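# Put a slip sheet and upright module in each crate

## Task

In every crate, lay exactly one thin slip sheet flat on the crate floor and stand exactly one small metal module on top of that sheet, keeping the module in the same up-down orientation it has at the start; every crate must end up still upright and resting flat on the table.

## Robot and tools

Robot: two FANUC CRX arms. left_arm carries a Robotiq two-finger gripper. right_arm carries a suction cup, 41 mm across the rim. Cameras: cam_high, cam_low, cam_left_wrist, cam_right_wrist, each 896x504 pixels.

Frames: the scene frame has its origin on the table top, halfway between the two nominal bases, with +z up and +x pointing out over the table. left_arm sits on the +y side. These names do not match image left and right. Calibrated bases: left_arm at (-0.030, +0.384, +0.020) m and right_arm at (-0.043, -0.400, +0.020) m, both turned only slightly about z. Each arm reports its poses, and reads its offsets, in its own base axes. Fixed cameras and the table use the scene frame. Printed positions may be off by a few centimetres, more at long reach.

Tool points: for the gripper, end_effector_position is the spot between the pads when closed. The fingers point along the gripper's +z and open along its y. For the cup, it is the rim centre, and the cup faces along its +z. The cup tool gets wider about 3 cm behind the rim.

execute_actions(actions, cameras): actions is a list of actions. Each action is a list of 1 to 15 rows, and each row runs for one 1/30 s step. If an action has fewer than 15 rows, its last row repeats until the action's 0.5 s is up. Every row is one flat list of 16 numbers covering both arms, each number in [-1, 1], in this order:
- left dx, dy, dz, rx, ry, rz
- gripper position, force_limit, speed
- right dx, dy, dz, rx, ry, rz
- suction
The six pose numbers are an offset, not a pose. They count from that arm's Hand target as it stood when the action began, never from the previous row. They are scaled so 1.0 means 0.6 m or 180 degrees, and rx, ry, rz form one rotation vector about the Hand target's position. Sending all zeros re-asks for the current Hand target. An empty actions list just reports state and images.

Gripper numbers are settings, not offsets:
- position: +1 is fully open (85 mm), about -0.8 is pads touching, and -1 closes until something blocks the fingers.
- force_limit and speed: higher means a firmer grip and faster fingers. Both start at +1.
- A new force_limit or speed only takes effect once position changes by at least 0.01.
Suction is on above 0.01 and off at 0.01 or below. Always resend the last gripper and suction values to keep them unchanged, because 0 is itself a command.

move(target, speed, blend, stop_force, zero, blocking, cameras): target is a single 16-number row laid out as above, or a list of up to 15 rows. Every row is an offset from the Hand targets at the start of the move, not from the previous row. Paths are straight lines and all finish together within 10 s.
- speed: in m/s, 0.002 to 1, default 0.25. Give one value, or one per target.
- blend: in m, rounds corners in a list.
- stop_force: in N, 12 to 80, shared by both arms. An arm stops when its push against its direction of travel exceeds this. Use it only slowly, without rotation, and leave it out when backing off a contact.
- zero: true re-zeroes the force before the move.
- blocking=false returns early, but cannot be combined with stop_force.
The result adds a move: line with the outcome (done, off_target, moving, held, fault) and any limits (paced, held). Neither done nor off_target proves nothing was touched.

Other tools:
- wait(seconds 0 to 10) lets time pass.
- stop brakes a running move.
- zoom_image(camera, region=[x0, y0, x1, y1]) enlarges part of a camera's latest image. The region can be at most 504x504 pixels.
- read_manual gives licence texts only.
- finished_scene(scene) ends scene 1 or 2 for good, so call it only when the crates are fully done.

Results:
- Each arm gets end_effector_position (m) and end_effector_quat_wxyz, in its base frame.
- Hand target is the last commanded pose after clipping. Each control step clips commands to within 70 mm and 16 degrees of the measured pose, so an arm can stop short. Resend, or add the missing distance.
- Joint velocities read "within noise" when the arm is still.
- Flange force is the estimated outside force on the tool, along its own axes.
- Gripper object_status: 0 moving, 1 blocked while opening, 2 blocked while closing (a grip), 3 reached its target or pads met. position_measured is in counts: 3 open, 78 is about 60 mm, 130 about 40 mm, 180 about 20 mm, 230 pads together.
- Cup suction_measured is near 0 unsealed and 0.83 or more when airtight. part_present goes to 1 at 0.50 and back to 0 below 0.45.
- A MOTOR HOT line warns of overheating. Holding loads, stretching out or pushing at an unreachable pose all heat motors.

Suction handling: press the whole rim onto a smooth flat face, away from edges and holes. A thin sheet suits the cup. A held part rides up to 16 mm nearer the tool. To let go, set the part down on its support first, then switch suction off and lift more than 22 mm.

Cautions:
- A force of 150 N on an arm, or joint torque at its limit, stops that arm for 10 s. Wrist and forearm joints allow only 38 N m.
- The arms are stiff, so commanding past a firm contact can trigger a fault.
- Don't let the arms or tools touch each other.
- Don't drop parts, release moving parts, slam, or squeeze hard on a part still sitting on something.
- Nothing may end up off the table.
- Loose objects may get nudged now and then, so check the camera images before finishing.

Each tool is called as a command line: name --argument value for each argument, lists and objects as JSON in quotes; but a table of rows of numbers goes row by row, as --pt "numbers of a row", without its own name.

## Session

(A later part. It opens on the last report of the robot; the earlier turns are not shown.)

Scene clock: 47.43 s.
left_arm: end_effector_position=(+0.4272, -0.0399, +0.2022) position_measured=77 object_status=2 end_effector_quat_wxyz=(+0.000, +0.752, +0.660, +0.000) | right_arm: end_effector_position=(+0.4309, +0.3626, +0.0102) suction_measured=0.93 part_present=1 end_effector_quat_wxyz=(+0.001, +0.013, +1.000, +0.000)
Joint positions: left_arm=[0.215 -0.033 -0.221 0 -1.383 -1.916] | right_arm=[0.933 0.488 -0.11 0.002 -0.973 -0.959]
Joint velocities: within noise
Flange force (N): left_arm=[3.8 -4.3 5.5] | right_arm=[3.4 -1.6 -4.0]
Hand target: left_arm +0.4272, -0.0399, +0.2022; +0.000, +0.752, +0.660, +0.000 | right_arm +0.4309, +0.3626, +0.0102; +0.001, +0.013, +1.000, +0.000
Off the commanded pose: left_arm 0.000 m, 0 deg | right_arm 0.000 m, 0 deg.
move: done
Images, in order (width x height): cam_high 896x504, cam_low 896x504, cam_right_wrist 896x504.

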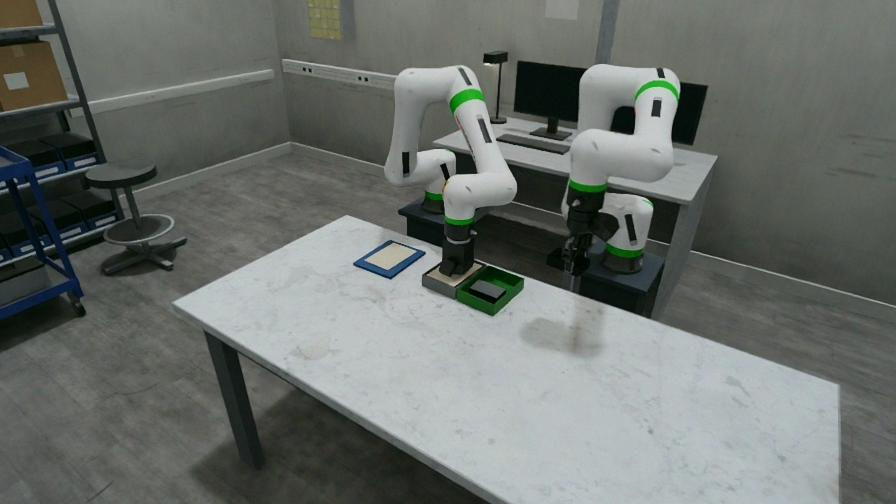

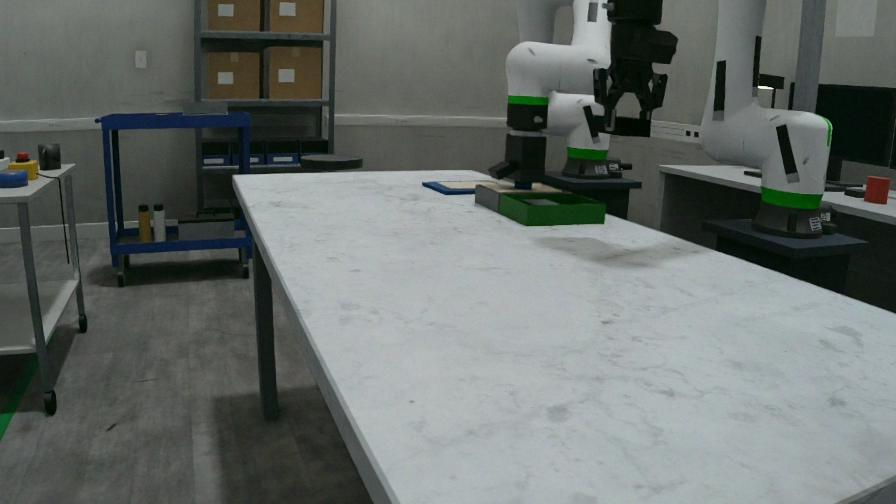

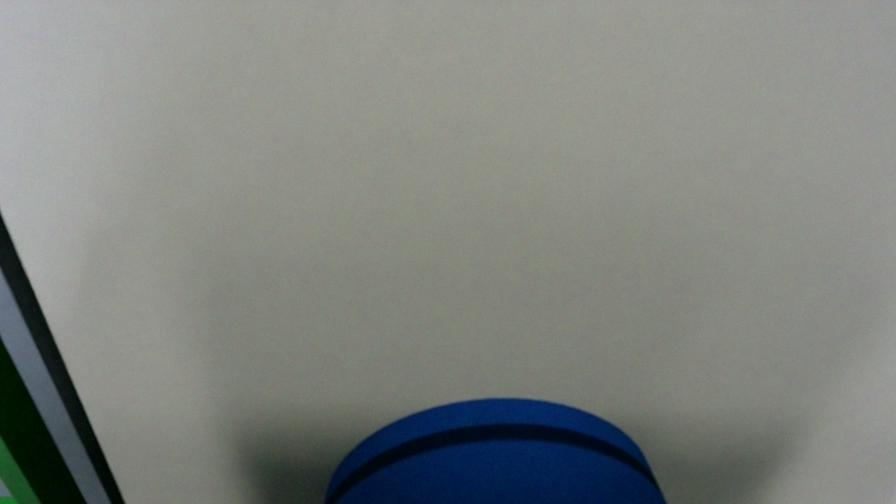

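move --target '[0,0,0,0,0,0,-1,-0.5,-1,-0.002,-0.002,-0.025,0,0,0,1]' --speed 0.05 --cameras '["cam_high","cam_right_wrist"]'

zoom_image --camera "cam_high" --region '[416, 254, 496, 304]'

Scene clock: 48.60 s.
left_arm: end_effector_position=(+0.4272, -0.0399, +0.2022) position_measured=77 object_status=2 end_effector_quat_wxyz=(+0.000, +0.752, +0.660, +0.000) | right_arm: end_effector_position=(+0.4297, +0.3614, -0.0048) suction_measured=0.93 part_present=1 end_effector_quat_wxyz=(+0.001, +0.013, +1.000, +0.000)
Joint positions: left_arm=[0.215 -0.033 -0.221 0 -1.383 -1.916] | right_arm=[0.934 0.506 -0.125 0.002 -0.94 -0.96]
Joint velocities: within noise
Flange force (N): left_arm=[4.2 -3.7 5.3] | right_arm=[3.7 -1.7 -3.9]
Hand target: left_arm +0.4272, -0.0399, +0.2022; +0.000, +0.752, +0.660, +0.000 | right_arm +0.4297, +0.3614, -0.0048; +0.001, +0.013, +1.000, +0.000
Off the commanded pose: left_arm 0.000 m, 0 deg | right_arm 0.000 m, 0 deg.
move: done
Images, in order (width x height): cam_high 896x504, cam_right_wrist 896x504.

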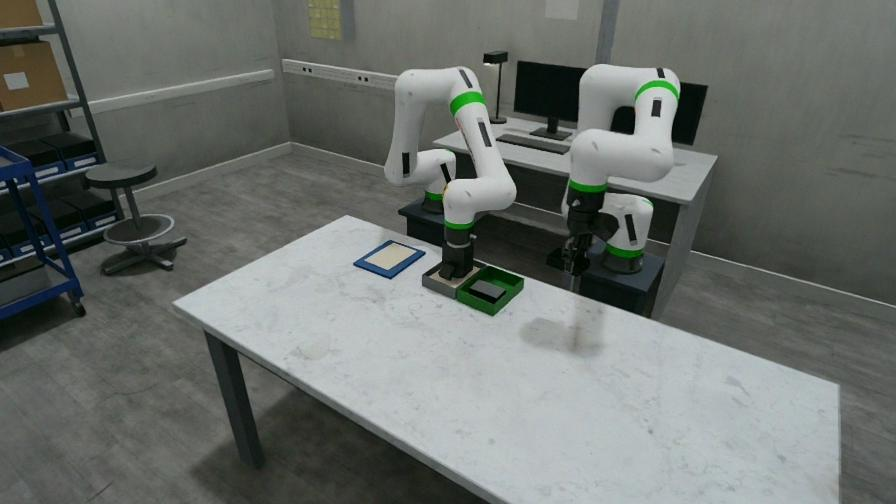

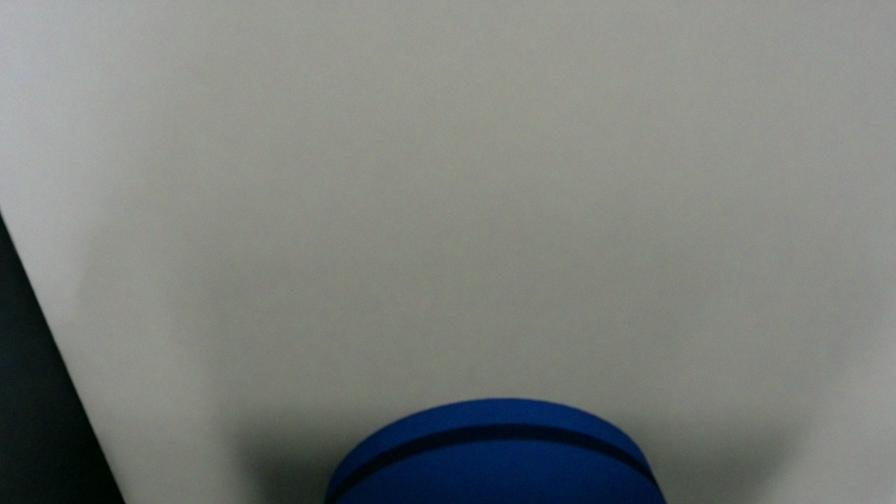

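Scaled by 6.300 from the camera's 896x504 image, which has a finer 1280x720 frame.

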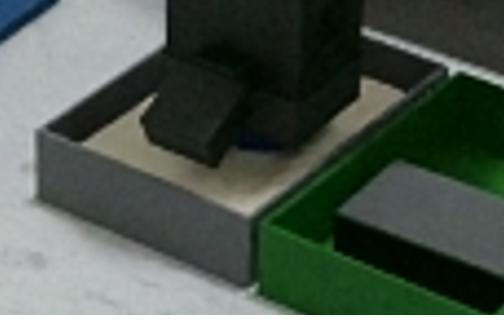

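move --target '[0,0,0,0,0,0,-1,-0.5,-1,0,0,-0.06,0,0,0,1]' --speed 0.015 --stop_force 12 --cameras '["cam_high","cam_right_wrist"]'

zoom_image --camera "cam_high" --region '[416, 254, 496, 304]'

Scene clock: 51.20 s.
left_arm: end_effector_position=(+0.4272, -0.0399, +0.2022) position_measured=77 object_status=2 end_effector_quat_wxyz=(+0.000, +0.752, +0.660, +0.000) | right_arm: end_effector_position=(+0.4298, +0.3614, -0.0315) suction_measured=0.93 part_present=1 end_effector_quat_wxyz=(+0.001, +0.012, +1.000, +0.000)
Joint positions: left_arm=[0.215 -0.033 -0.221 0 -1.383 -1.916] | right_arm=[0.934 0.546 -0.139 0.002 -0.886 -0.96]
Joint velocities: within noise
Flange force (N): left_arm=[4.0 -3.8 5.7] | right_arm=[5.7 -2.2 -26.2]
Hand target: left_arm +0.4272, -0.0399, +0.2022; +0.000, +0.752, +0.660, +0.000 | right_arm +0.4298, +0.3614, -0.0315; +0.001, +0.013, +1.000, +0.000 (not the last commanded pose)
Off the commanded pose: left_arm 0.000 m, 0 deg | right_arm 0.009 m, 0 deg.
move: contact (right_arm)
Images, in order (width x height): cam_high 896x504, cam_right_wrist 896x504.

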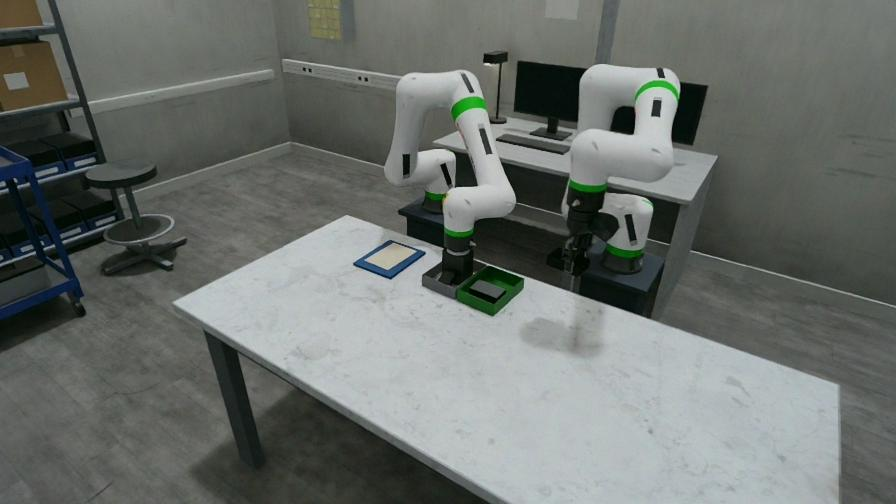

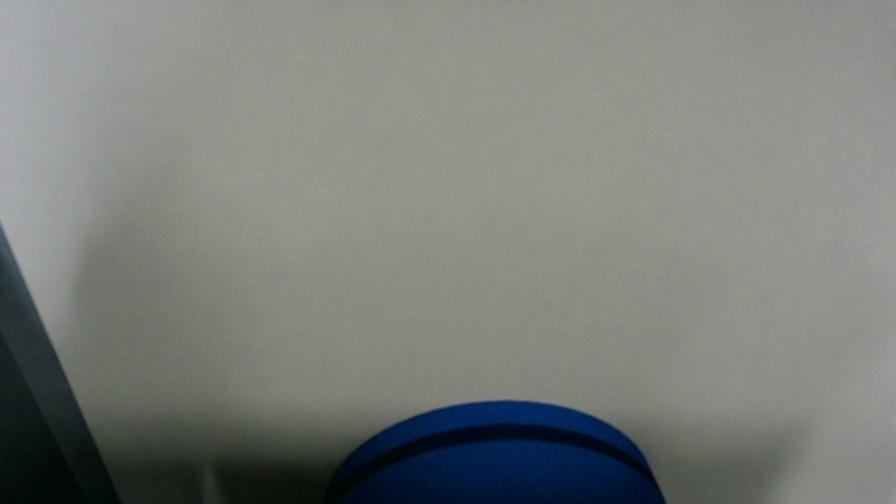

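Scaled by 6.300 from the camera's 896x504 image, which has a finer 1280x720 frame.

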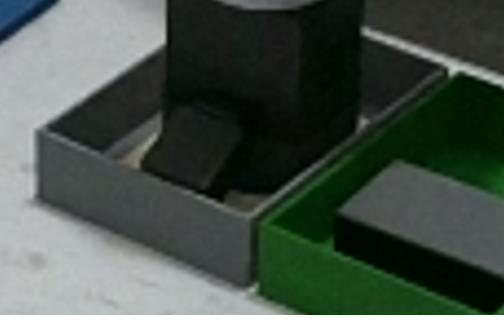

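move --target '[0,0,0,0,0,0,-1,-0.5,-1,0,0,0,0,0,0,0]' --cameras '[]'

wait --seconds 0.8 --cameras '[]'

move --target '[0,0,0,0,0,0,-1,-0.5,-1,0,0,0.23,0,0,0,0]' --cameras '["cam_right_wrist","cam_high"]' --speed 0.1

Scene clock: 52.10 s.
left_arm: end_effector_position=(+0.4272, -0.0399, +0.2022) position_measured=77 object_status=2 end_effector_quat_wxyz=(+0.000, +0.752, +0.660, +0.000) | right_arm: end_effector_position=(+0.4298, +0.3614, -0.0314) suction_measured=0.00 part_present=0 end_effector_quat_wxyz=(+0.001, +0.013, +1.000, +0.000)
Joint positions: left_arm=[0.215 -0.033 -0.221 0 -1.383 -1.916] | right_arm=[0.934 0.546 -0.139 0.002 -0.886 -0.96]
Joint velocities: within noise
Flange force (N): left_arm=[3.8 -4.4 5.3] | right_arm=[8.4 -5.4 -53.8]
Hand target: left_arm +0.4272, -0.0399, +0.2022; +0.000, +0.752, +0.660, +0.000 | right_arm +0.4298, +0.3614, -0.0315; +0.001, +0.013, +1.000, +0.000
Off the commanded pose: left_arm 0.000 m, 0 deg | right_arm 0.000 m, 0 deg.
move: done
No camera images: "cameras" was empty.

Scene clock: 52.90 s.
left_arm: end_effector_position=(+0.4272, -0.0399, +0.2022) position_measured=77 object_status=2 end_effector_quat_wxyz=(+0.000, +0.752, +0.660, +0.000) | right_arm: end_effector_position=(+0.4298, +0.3614, -0.0315) suction_measured=0.00 part_present=0 end_effector_quat_wxyz=(+0.001, +0.013, +1.000, +0.000)
Joint positions: left_arm=[0.215 -0.033 -0.221 0 -1.383 -1.916] | right_arm=[0.934 0.546 -0.139 0.002 -0.886 -0.96]
Joint velocities: within noise
Flange force (N): left_arm=[4.2 -4.3 5.4] | right_arm=[9.6 -5.0 -55.1]
Hand target: left_arm +0.4272, -0.0399, +0.2022; +0.000, +0.752, +0.660, +0.000 | right_arm +0.4298, +0.3614, -0.0315; +0.001, +0.013, +1.000, +0.000
Off the commanded pose: left_arm 0.000 m, 0 deg | right_arm 0.000 m, 0 deg.
wait: 0.80 s; at rest by 0.17 s
No camera images: "cameras" was empty.

Scene clock: 54.57 s.
left_arm: end_effector_position=(+0.4272, -0.0399, +0.2022) position_measured=77 object_status=2 end_effector_quat_wxyz=(+0.000, +0.752, +0.660, +0.000) | right_arm: end_effector_position=(+0.4298, +0.3614, +0.1066) suction_measured=0.00 part_present=0 end_effector_quat_wxyz=(+0.001, +0.013, +1.000, +0.000)
Joint positions: left_arm=[0.215 -0.033 -0.221 0 -1.383 -1.916] | right_arm=[0.934 0.372 -0.023 0.002 -1.175 -0.959]
Joint velocities: within noise
Flange force (N): left_arm=[4.3 -3.9 5.9] | right_arm=[3.4 -1.8 -3.3]
Hand target: left_arm +0.4272, -0.0399, +0.2022; +0.000, +0.752, +0.660, +0.000 | right_arm +0.4298, +0.3614, +0.1065; +0.001, +0.013, +1.000, +0.000
Off the commanded pose: left_arm 0.000 m, 0 deg | right_arm 0.000 m, 0 deg.
move: done
Images, in order (width x height): cam_high 896x504, cam_right_wrist 896x504.

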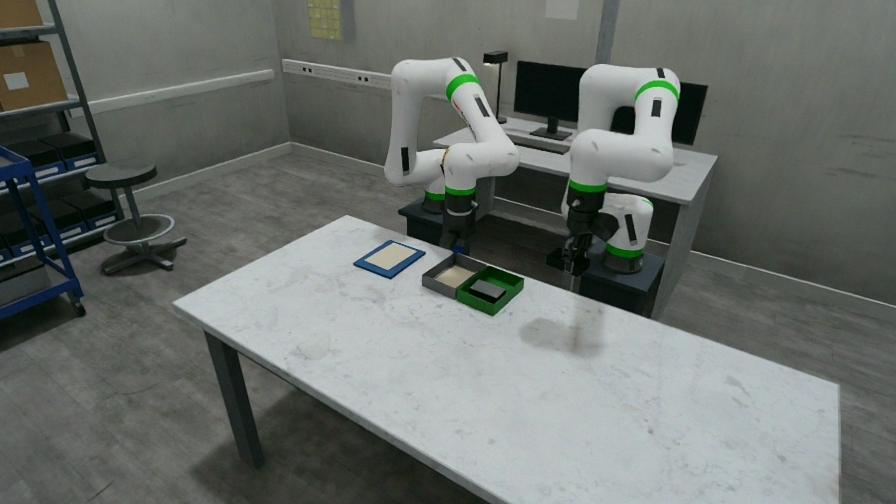

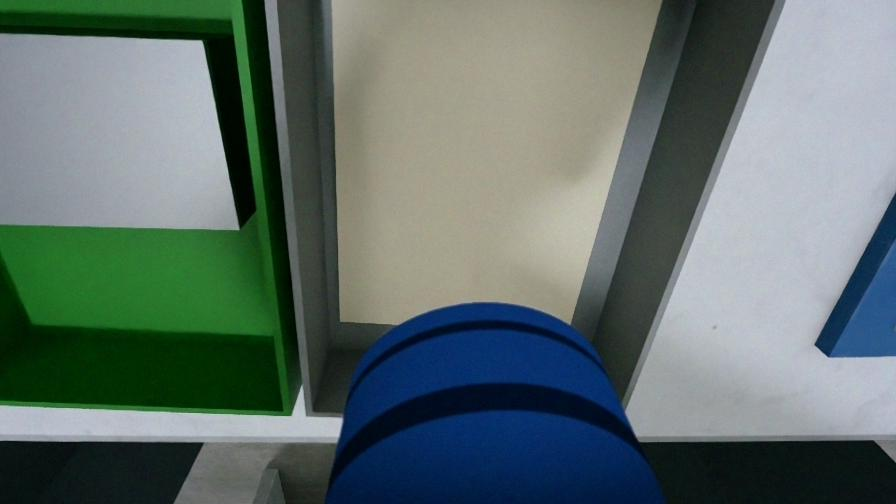

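move --pt "0 0 0 0 0 0 -1 -0.5 -1 0.007 -0.4523 0 0 0 0.008 0" --pt "-0.045 -0.64 -0.13 0 0 0 -1 -0.5 -1 0.007 -0.4523 -0.1108 0 0 0.008 0" --speed 0.25

Scene clock: 58.63 s.
left_arm: end_effector_position=(+0.4003, -0.4238, +0.1242) position_measured=77 object_status=2 end_effector_quat_wxyz=(+0.000, +0.752, +0.660, +0.000) | right_arm: end_effector_position=(+0.4340, +0.0901, +0.0400) suction_measured=0.00 part_present=0 end_effector_quat_wxyz=(+0.001, +0.000, +1.000, +0.000)
Joint positions: left_arm=[-0.589 0.394 0.094 0 -1.271 -1.112] | right_arm=[0.503 0.186 -0.444 0.001 -0.941 -0.504]
Joint velocities: within noise
Flange force (N): left_arm=[3.9 0.2 5.7] | right_arm=[2.9 0.4 -3.7]
Hand target: left_arm +0.4002, -0.4239, +0.1242; +0.000, +0.752, +0.660, +0.000 | right_arm +0.4340, +0.0901, +0.0400; +0.001, +0.000, +1.000, +0.000
Off the commanded pose: left_arm 0.000 m, 0 deg | right_arm 0.000 m, 0 deg.
move: done

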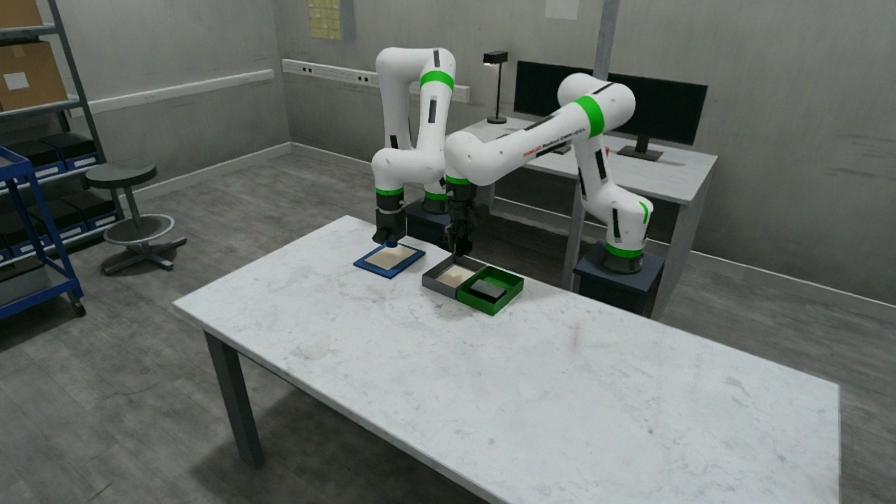

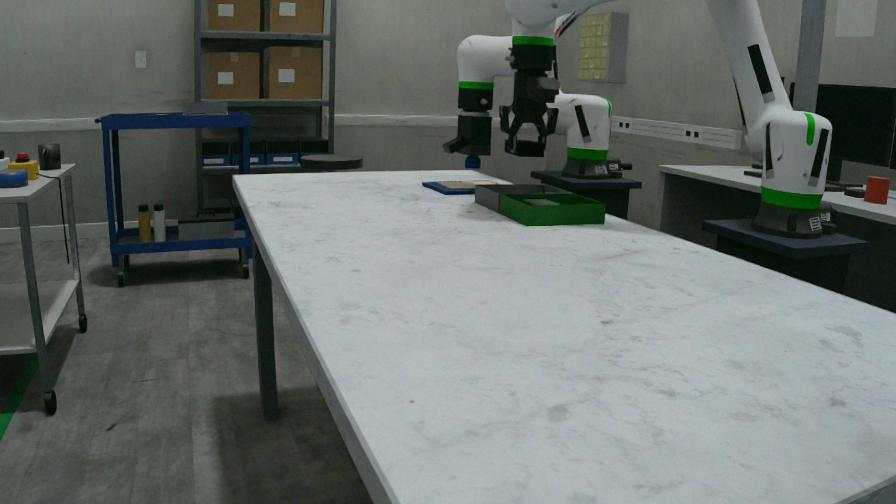

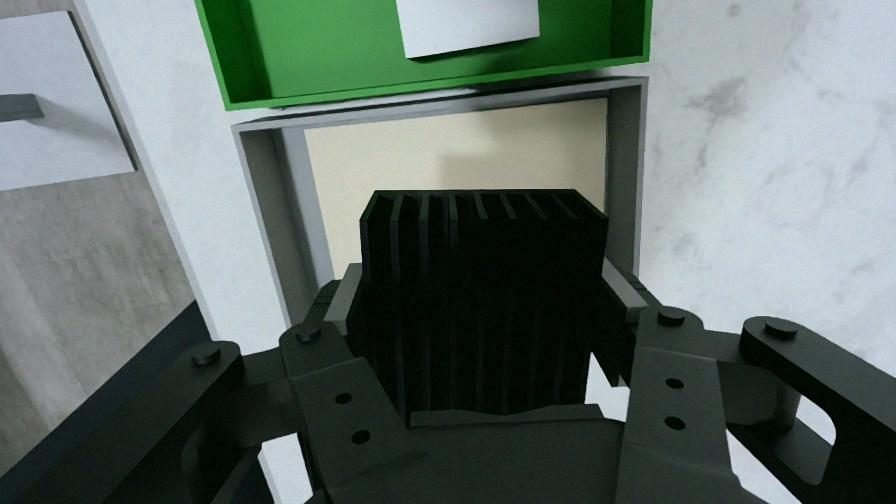

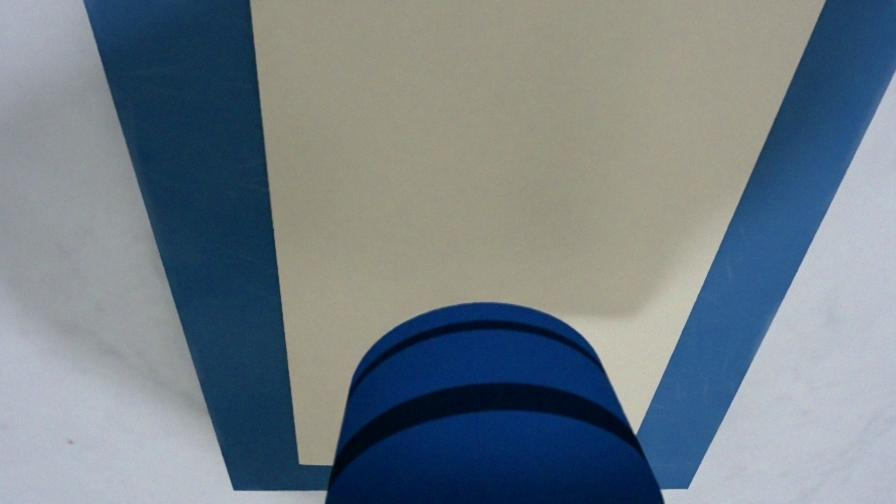

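move --target '[-0.0005,0.0152,-0.09,0,0,0.031,-1,-0.5,-1,0,0,0,0,0,0,0]' --speed 0.1 --cameras '["cam_left_wrist","cam_high"]'

Scene clock: 61.13 s.
left_arm: end_effector_position=(+0.4000, -0.4147, +0.0701) position_measured=77 object_status=2 end_effector_quat_wxyz=(+0.000, +0.719, +0.695, +0.000) | right_arm: end_effector_position=(+0.4340, +0.0901, +0.0400) suction_measured=0.00 part_present=0 end_effector_quat_wxyz=(+0.001, +0.000, +1.000, +0.000)
Joint positions: left_arm=[-0.576 0.425 0.003 0 -1.149 -1.028] | right_arm=[0.503 0.186 -0.444 0.001 -0.941 -0.504]
Joint velocities: within noise
Flange force (N): left_arm=[4.8 -0.2 5.9] | right_arm=[2.5 0.6 -3.9]
Hand target: left_arm +0.3999, -0.4148, +0.0702; +0.000, +0.719, +0.695, +0.000 | right_arm +0.4340, +0.0901, +0.0400; +0.001, +0.000, +1.000, +0.000
Off the commanded pose: left_arm 0.000 m, 0 deg | right_arm 0.000 m, 0 deg.
move: done
Images, in order (width x height): cam_high 896x504, cam_left_wrist 896x504.

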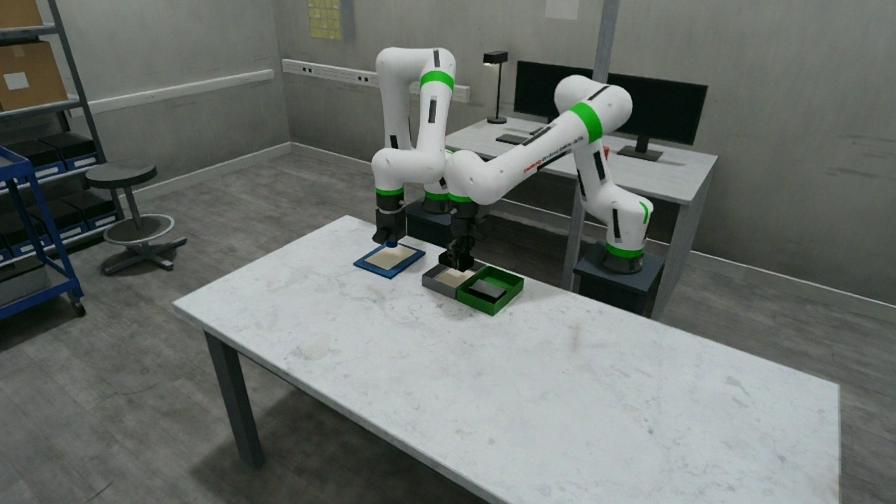

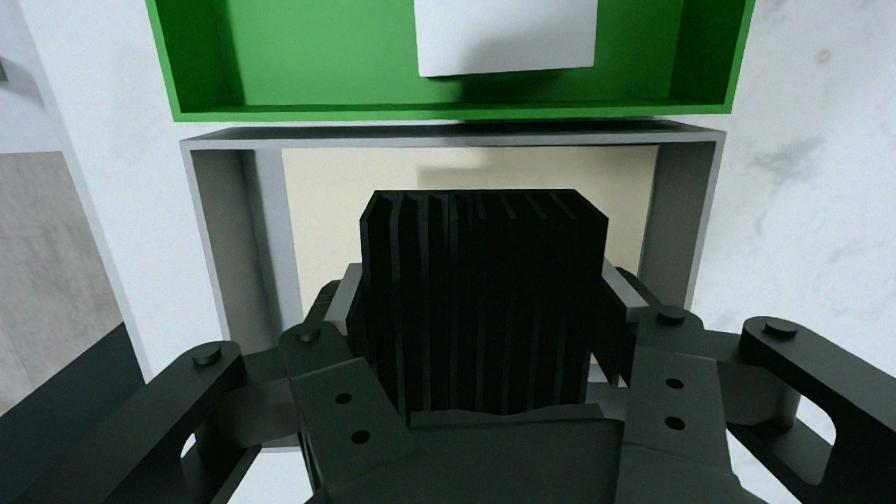

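move --target '[0,-0.003,-0.09,0,0,0,-1,-0.5,-1,0,0,0,0,0,0,0]' --speed 0.08 --cameras '[]'

move --target '[0,0,-0.03,0,0,0,-1,-0.5,-1,0,0,0,0,0,0,0]' --speed 0.012 --stop_force 12 --cameras '["cam_left_wrist","cam_high"]'

Scene clock: 62.67 s.
left_arm: end_effector_position=(+0.3999, -0.4165, +0.0162) position_measured=77 object_status=2 end_effector_quat_wxyz=(+0.000, +0.719, +0.695, +0.000) | right_arm: end_effector_position=(+0.4340, +0.0901, +0.0400) suction_measured=0.00 part_present=0 end_effector_quat_wxyz=(+0.001, +0.000, +1.000, +0.000)
Joint positions: left_arm=[-0.578 0.488 -0.045 0 -1.037 -1.025] | right_arm=[0.503 0.186 -0.444 0.001 -0.941 -0.504]
Joint velocities: within noise
Flange force (N): left_arm=[4.3 0.3 5.0] | right_arm=[3.5 0.8 -3.6]
Hand target: left_arm +0.3999, -0.4166, +0.0162; +0.000, +0.719, +0.695, +0.000 | right_arm +0.4340, +0.0901, +0.0400; +0.001, +0.000, +1.000, +0.000
Off the commanded pose: left_arm 0.000 m, 0 deg | right_arm 0.000 m, 0 deg.
move: done
No camera images: "cameras" was empty.

Scene clock: 64.10 s.
left_arm: end_effector_position=(+0.4000, -0.4167, +0.0060) position_measured=77 object_status=2 end_effector_quat_wxyz=(+0.000, +0.719, +0.695, +0.000) | right_arm: end_effector_position=(+0.4340, +0.0901, +0.0400) suction_measured=0.00 part_present=0 end_effector_quat_wxyz=(+0.001, +0.000, +1.000, +0.000)
Joint positions: left_arm=[-0.578 0.501 -0.053 0.001 -1.016 -1.025] | right_arm=[0.503 0.186 -0.444 0.001 -0.941 -0.504]
Joint velocities: within noise
Flange force (N): left_arm=[7.0 -0.7 -17.3] | right_arm=[2.5 0.3 -3.8]
Hand target: left_arm +0.4000, -0.4166, +0.0060; +0.000, +0.719, +0.695, +0.000 (not the last commanded pose) | right_arm +0.4340, +0.0901, +0.0400; +0.001, +0.000, +1.000, +0.000
Off the commanded pose: left_arm 0.008 m, 0 deg | right_arm 0.000 m, 0 deg.
move: contact (left_arm)
Images, in order (width x height): cam_high 896x504, cam_left_wrist 896x504.

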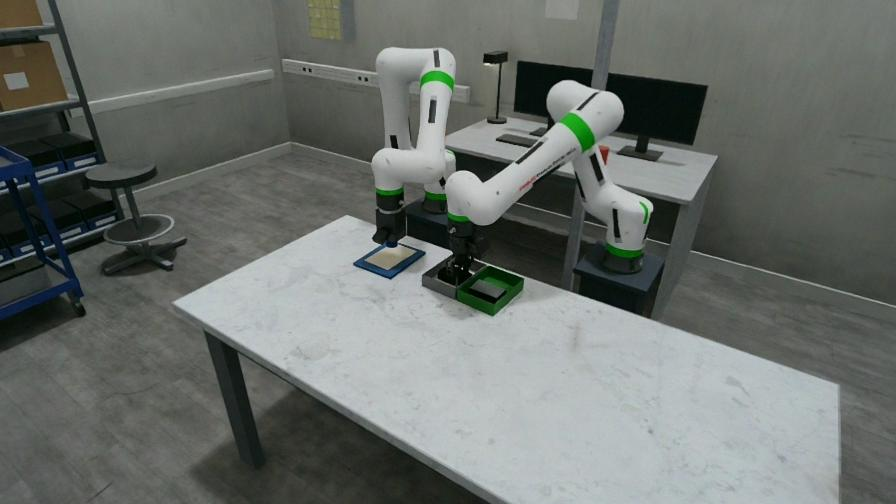

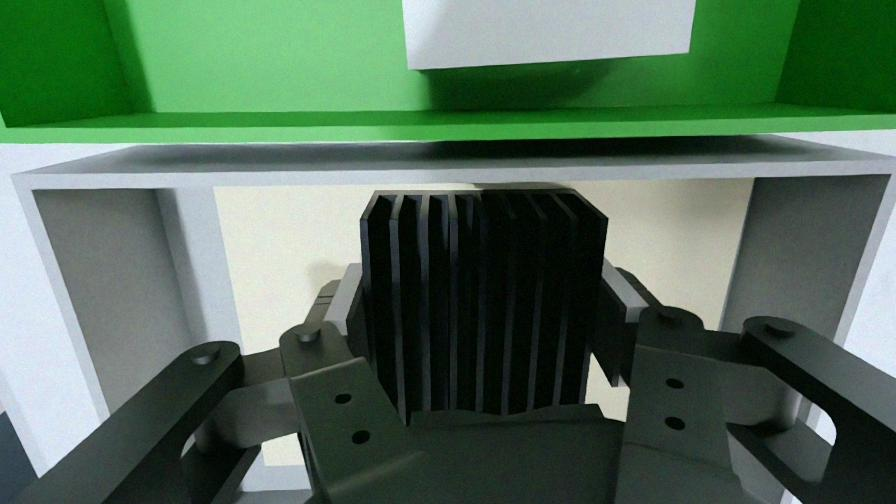

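move --pt "0 0 0.012 0 0 0 -1 -0.5 -1 0 0 0 0 0 0 0" --pt "0 -0.007 0.012 0 0 0 -1 -0.5 -1 0 0 0 0 0 0 0" --speed 0.05 --cameras '[]'

move --target '[0,0,-0.03,0,0,0,-1,-0.5,-1,0,0,0,0,0,0,0]' --speed 0.012 --stop_force 12 --cameras '["cam_left_wrist"]'

Scene clock: 65.27 s.
left_arm: end_effector_position=(+0.4000, -0.4209, +0.0132) position_measured=77 object_status=2 end_effector_quat_wxyz=(+0.000, +0.719, +0.695, +0.000) | right_arm: end_effector_position=(+0.4340, +0.0901, +0.0400) suction_measured=0.00 part_present=0 end_effector_quat_wxyz=(+0.001, +0.000, +1.000, +0.000)
Joint positions: left_arm=[-0.585 0.498 -0.038 0.001 -1.034 -1.019] | right_arm=[0.503 0.186 -0.444 0.001 -0.941 -0.504]
Joint velocities: within noise
Flange force (N): left_arm=[3.9 0.5 5.2] | right_arm=[3.4 0.5 -4.1]
Hand target: left_arm +0.4000, -0.4208, +0.0132; +0.000, +0.719, +0.695, +0.000 | right_arm +0.4340, +0.0901, +0.0400; +0.001, +0.000, +1.000, +0.000
Off the commanded pose: left_arm 0.000 m, 0 deg | right_arm 0.000 m, 0 deg.
move: done
No camera images: "cameras" was empty.

Scene clock: 66.43 s.
left_arm: end_effector_position=(+0.4001, -0.4209, +0.0060) position_measured=77 object_status=2 end_effector_quat_wxyz=(+0.000, +0.719, +0.695, +0.000) | right_arm: end_effector_position=(+0.4340, +0.0901, +0.0400) suction_measured=0.00 part_present=0 end_effector_quat_wxyz=(+0.001, +0.000, +1.000, +0.000)
Joint positions: left_arm=[-0.585 0.507 -0.043 0.001 -1.02 -1.019] | right_arm=[0.503 0.186 -0.444 0.001 -0.941 -0.504]
Joint velocities: within noise
Flange force (N): left_arm=[6.5 -1.4 -16.8] | right_arm=[3.7 0.5 -3.9]
Hand target: left_arm +0.4000, -0.4209, +0.0060; +0.000, +0.719, +0.695, +0.000 (not the last commanded pose) | right_arm +0.4340, +0.0901, +0.0400; +0.001, +0.000, +1.000, +0.000
Off the commanded pose: left_arm 0.011 m, 0 deg | right_arm 0.000 m, 0 deg.
move: contact (left_arm)
Images, in order (width x height): cam_left_wrist 896x504.

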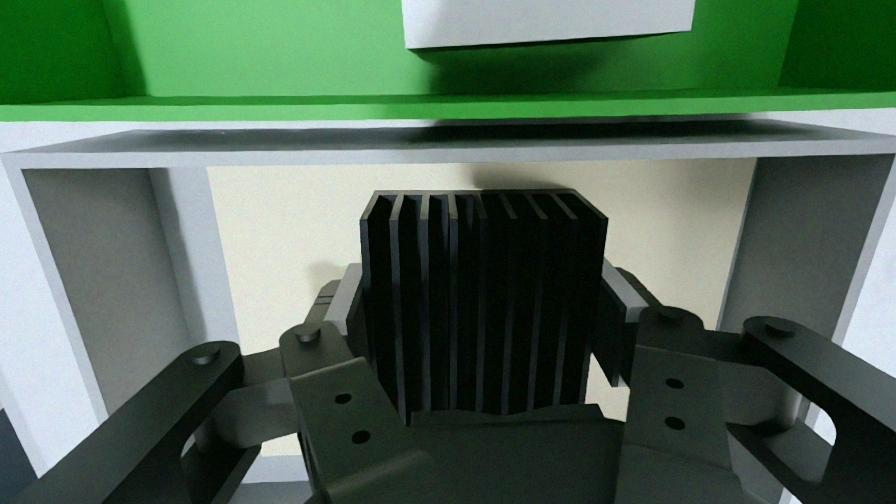

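move --target '[0,0,0.0015,0,0,0,0.9,-0.5,-1,0,0,-0.055,0,0,0,0]' --speed 0.08 --cameras '["cam_left_wrist"]'

Scene clock: 68.10 s.
left_arm: end_effector_position=(+0.4000, -0.4209, +0.0069) position_measured=16 object_status=0 end_effector_quat_wxyz=(+0.000, +0.719, +0.695, +0.000) | right_arm: end_effector_position=(+0.4340, +0.0901, +0.0070) suction_measured=0.00 part_present=0 end_effector_quat_wxyz=(+0.001, +0.000, +1.000, +0.000)
Joint positions: left_arm=[-0.585 0.506 -0.042 0.001 -1.021 -1.019] | right_arm=[0.503 0.241 -0.472 0.002 -0.857 -0.504]
Joint velocities: within noise
Flange force (N): left_arm=[4.1 0.2 3.3] | right_arm=[3.2 0.7 -4.0]
Hand target: left_arm +0.4000, -0.4209, +0.0069; +0.000, +0.719, +0.695, +0.000 | right_arm +0.4340, +0.0901, +0.0070; +0.001, +0.000, +1.000, +0.000
Off the commanded pose: left_arm 0.000 m, 0 deg | right_arm 0.000 m, 0 deg.
move: done
Images, in order (width x height): cam_left_wrist 896x504.

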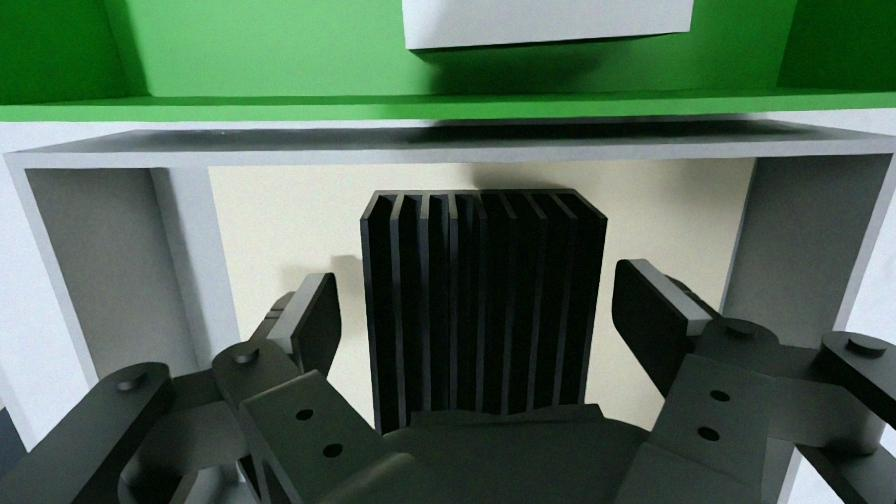

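move --target '[0,0,0.2,0,0,0,0.9,-0.5,-1,0,0,-0.003,0,0,0,1]' --speed 0.15 --cameras '["cam_left_wrist","cam_high"]'

move --target '[0,0,0,0,0,0,0.9,-0.5,-1,0,0,-0.06,0,0,0,1]' --speed 0.02 --stop_force 12 --cameras '["cam_right_wrist"]'

Scene clock: 69.60 s.
left_arm: end_effector_position=(+0.4000, -0.4209, +0.1270) position_measured=16 object_status=3 end_effector_quat_wxyz=(+0.000, +0.719, +0.695, +0.000) | right_arm: end_effector_position=(+0.4340, +0.0901, +0.0052) suction_measured=0.00 part_present=0 end_effector_quat_wxyz=(+0.001, +0.000, +1.000, +0.000)
Joint positions: left_arm=[-0.585 0.386 0.09 0.001 -1.274 -1.019] | right_arm=[0.503 0.245 -0.473 0.002 -0.853 -0.504]
Joint velocities: within noise
Flange force (N): left_arm=[4.4 0.4 3.7] | right_arm=[2.7 0.8 -4.5]
Hand target: left_arm +0.4000, -0.4209, +0.1269; +0.000, +0.719, +0.695, +0.000 | right_arm +0.4340, +0.0901, +0.0052; +0.001, +0.000, +1.000, +0.000
Off the commanded pose: left_arm 0.000 m, 0 deg | right_arm 0.000 m, 0 deg.
move: done
Images, in order (width x height): cam_high 896x504, cam_left_wrist 896x504.

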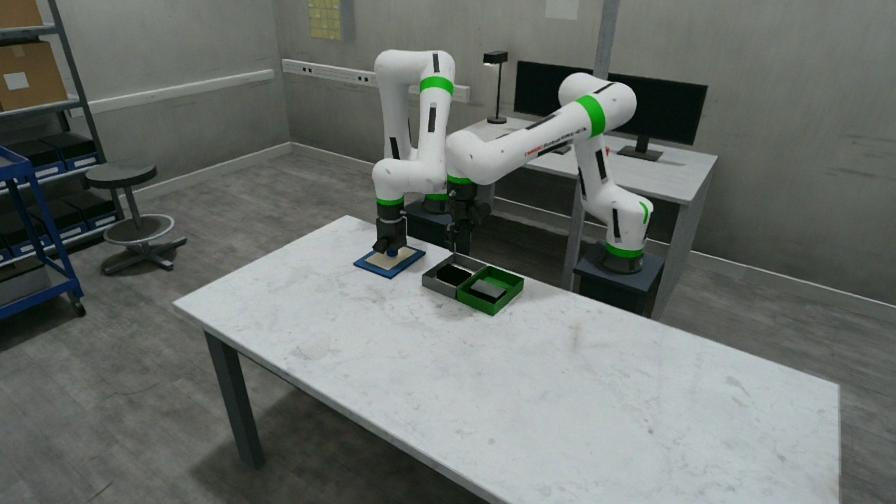

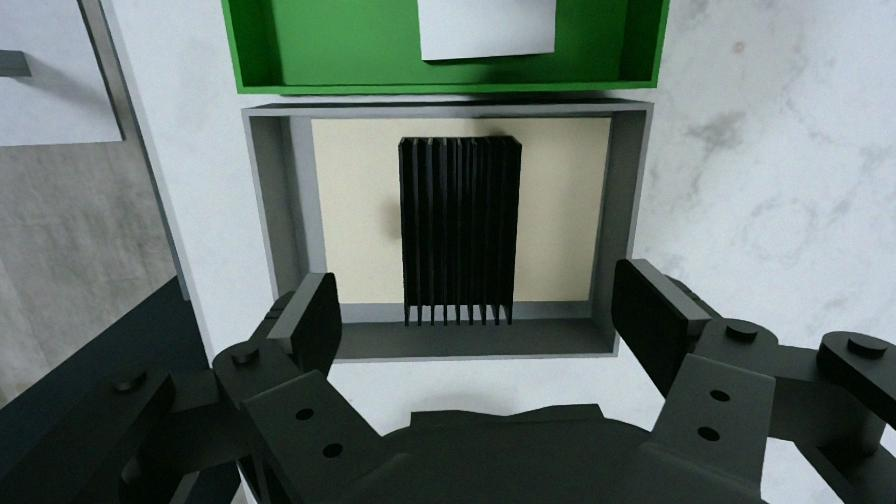

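Scene clock: 71.70 s.
left_arm: end_effector_position=(+0.4000, -0.4209, +0.1269) position_measured=16 object_status=3 end_effector_quat_wxyz=(+0.000, +0.719, +0.695, +0.000) | right_arm: end_effector_position=(+0.4341, +0.0901, -0.0251) suction_measured=0.93 part_present=1 end_effector_quat_wxyz=(+0.001, +0.000, +1.000, +0.000)
Joint positions: left_arm=[-0.585 0.386 0.09 0.001 -1.274 -1.019] | right_arm=[0.503 0.302 -0.492 0.002 -0.776 -0.504]
Joint velocities: within noise
Flange force (N): left_arm=[4.2 0.1 3.2] | right_arm=[11.1 0.8 -42.6]
Hand target: left_arm +0.4000, -0.4209, +0.1269; +0.000, +0.719, +0.695, +0.000 | right_arm +0.4341, +0.0901, -0.0251; +0.001, +0.000, +1.000, +0.000 (not the last commanded pose)
Off the commanded pose: left_arm 0.000 m, 0 deg | right_arm 0.006 m, 0 deg.
move: contact (right_arm)
Images, in order (width x height): cam_right_wrist 896x504.

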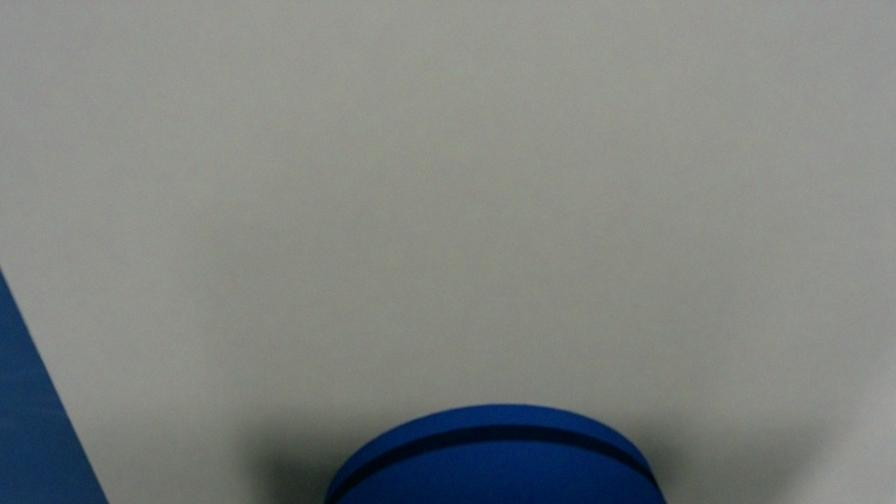

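zoom_image --camera "cam_left_wrist" --region '[230, 90, 660, 370]'

This scene's latest camera images include none from cam_left_wrist. They are from: cam_right_wrist. cam_left_wrist's image comes with the result of a call that names it in "cameras".

move --target '[0,0,0,0,0,0,0.9,-0.5,-1,0,0,0.22,0,0,0,1]' --speed 0.1 --cameras '["cam_left_wrist","cam_high","cam_right_wrist"]'

zoom_image --camera "cam_left_wrist" --region '[230, 90, 660, 370]'

zoom_image --camera "cam_high" --region '[340, 230, 530, 320]'

Scene clock: 74.07 s.
left_arm: end_effector_position=(+0.4000, -0.4209, +0.1269) position_measured=16 object_status=3 end_effector_quat_wxyz=(+0.000, +0.719, +0.695, +0.000) | right_arm: end_effector_position=(+0.4341, +0.0901, +0.1069) suction_measured=0.93 part_present=1 end_effector_quat_wxyz=(+0.001, +0.000, +1.000, +0.000)
Joint positions: left_arm=[-0.585 0.386 0.09 0.001 -1.274 -1.019] | right_arm=[0.503 0.094 -0.368 0.001 -1.108 -0.504]
Joint velocities: within noise
Flange force (N): left_arm=[4.6 0.1 3.3] | right_arm=[3.1 0.8 -3.0]
Hand target: left_arm +0.4000, -0.4209, +0.1269; +0.000, +0.719, +0.695, +0.000 | right_arm +0.4341, +0.0901, +0.1069; +0.001, +0.000, +1.000, +0.000
Off the commanded pose: left_arm 0.000 m, 0 deg | right_arm 0.000 m, 0 deg.
move: done
Images, in order (width x height): cam_high 896x504, cam_left_wrist 896x504, cam_right_wrist 896x504.

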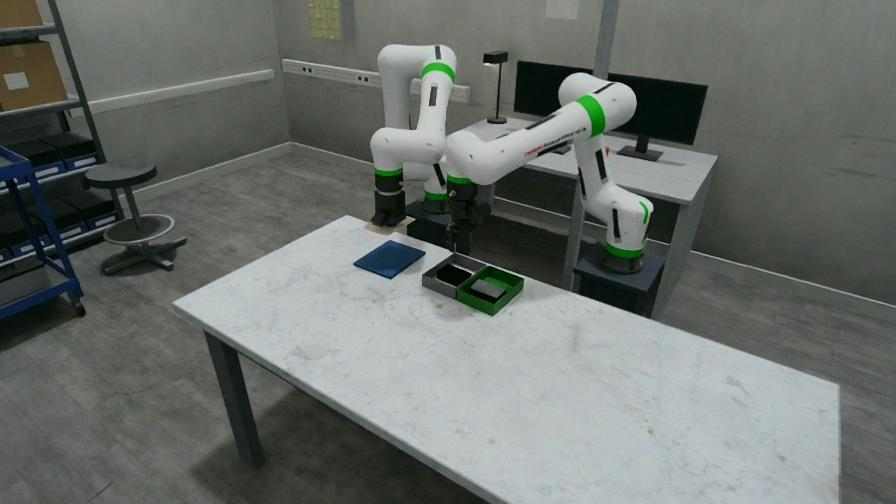

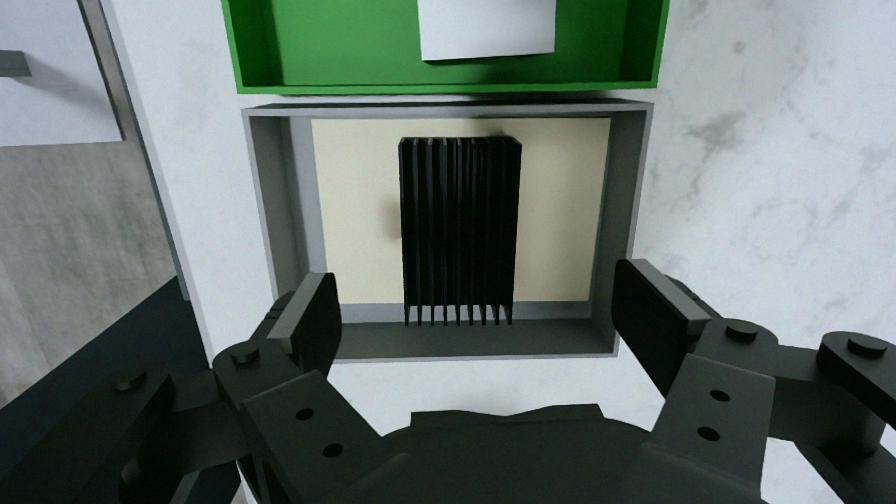

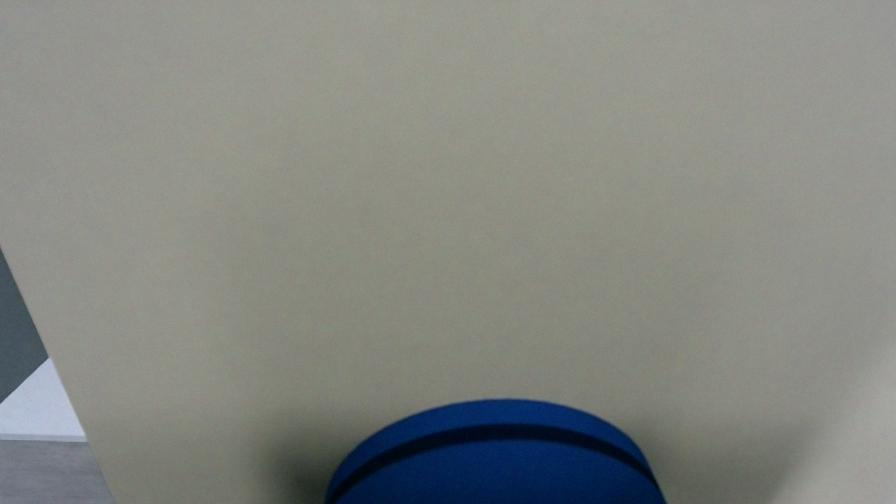

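Scaled by 1.172 from the camera's 896x504 image, which has a finer 1280x720 frame.

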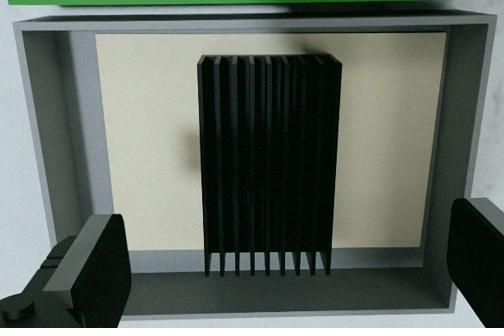

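Scaled by 2.653 from the camera's 896x504 image, which has a finer 1280x720 frame.

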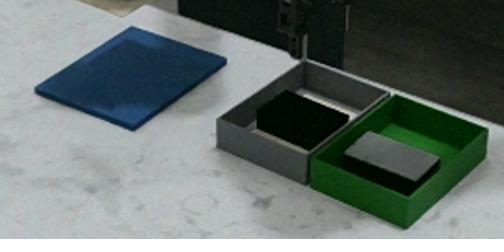

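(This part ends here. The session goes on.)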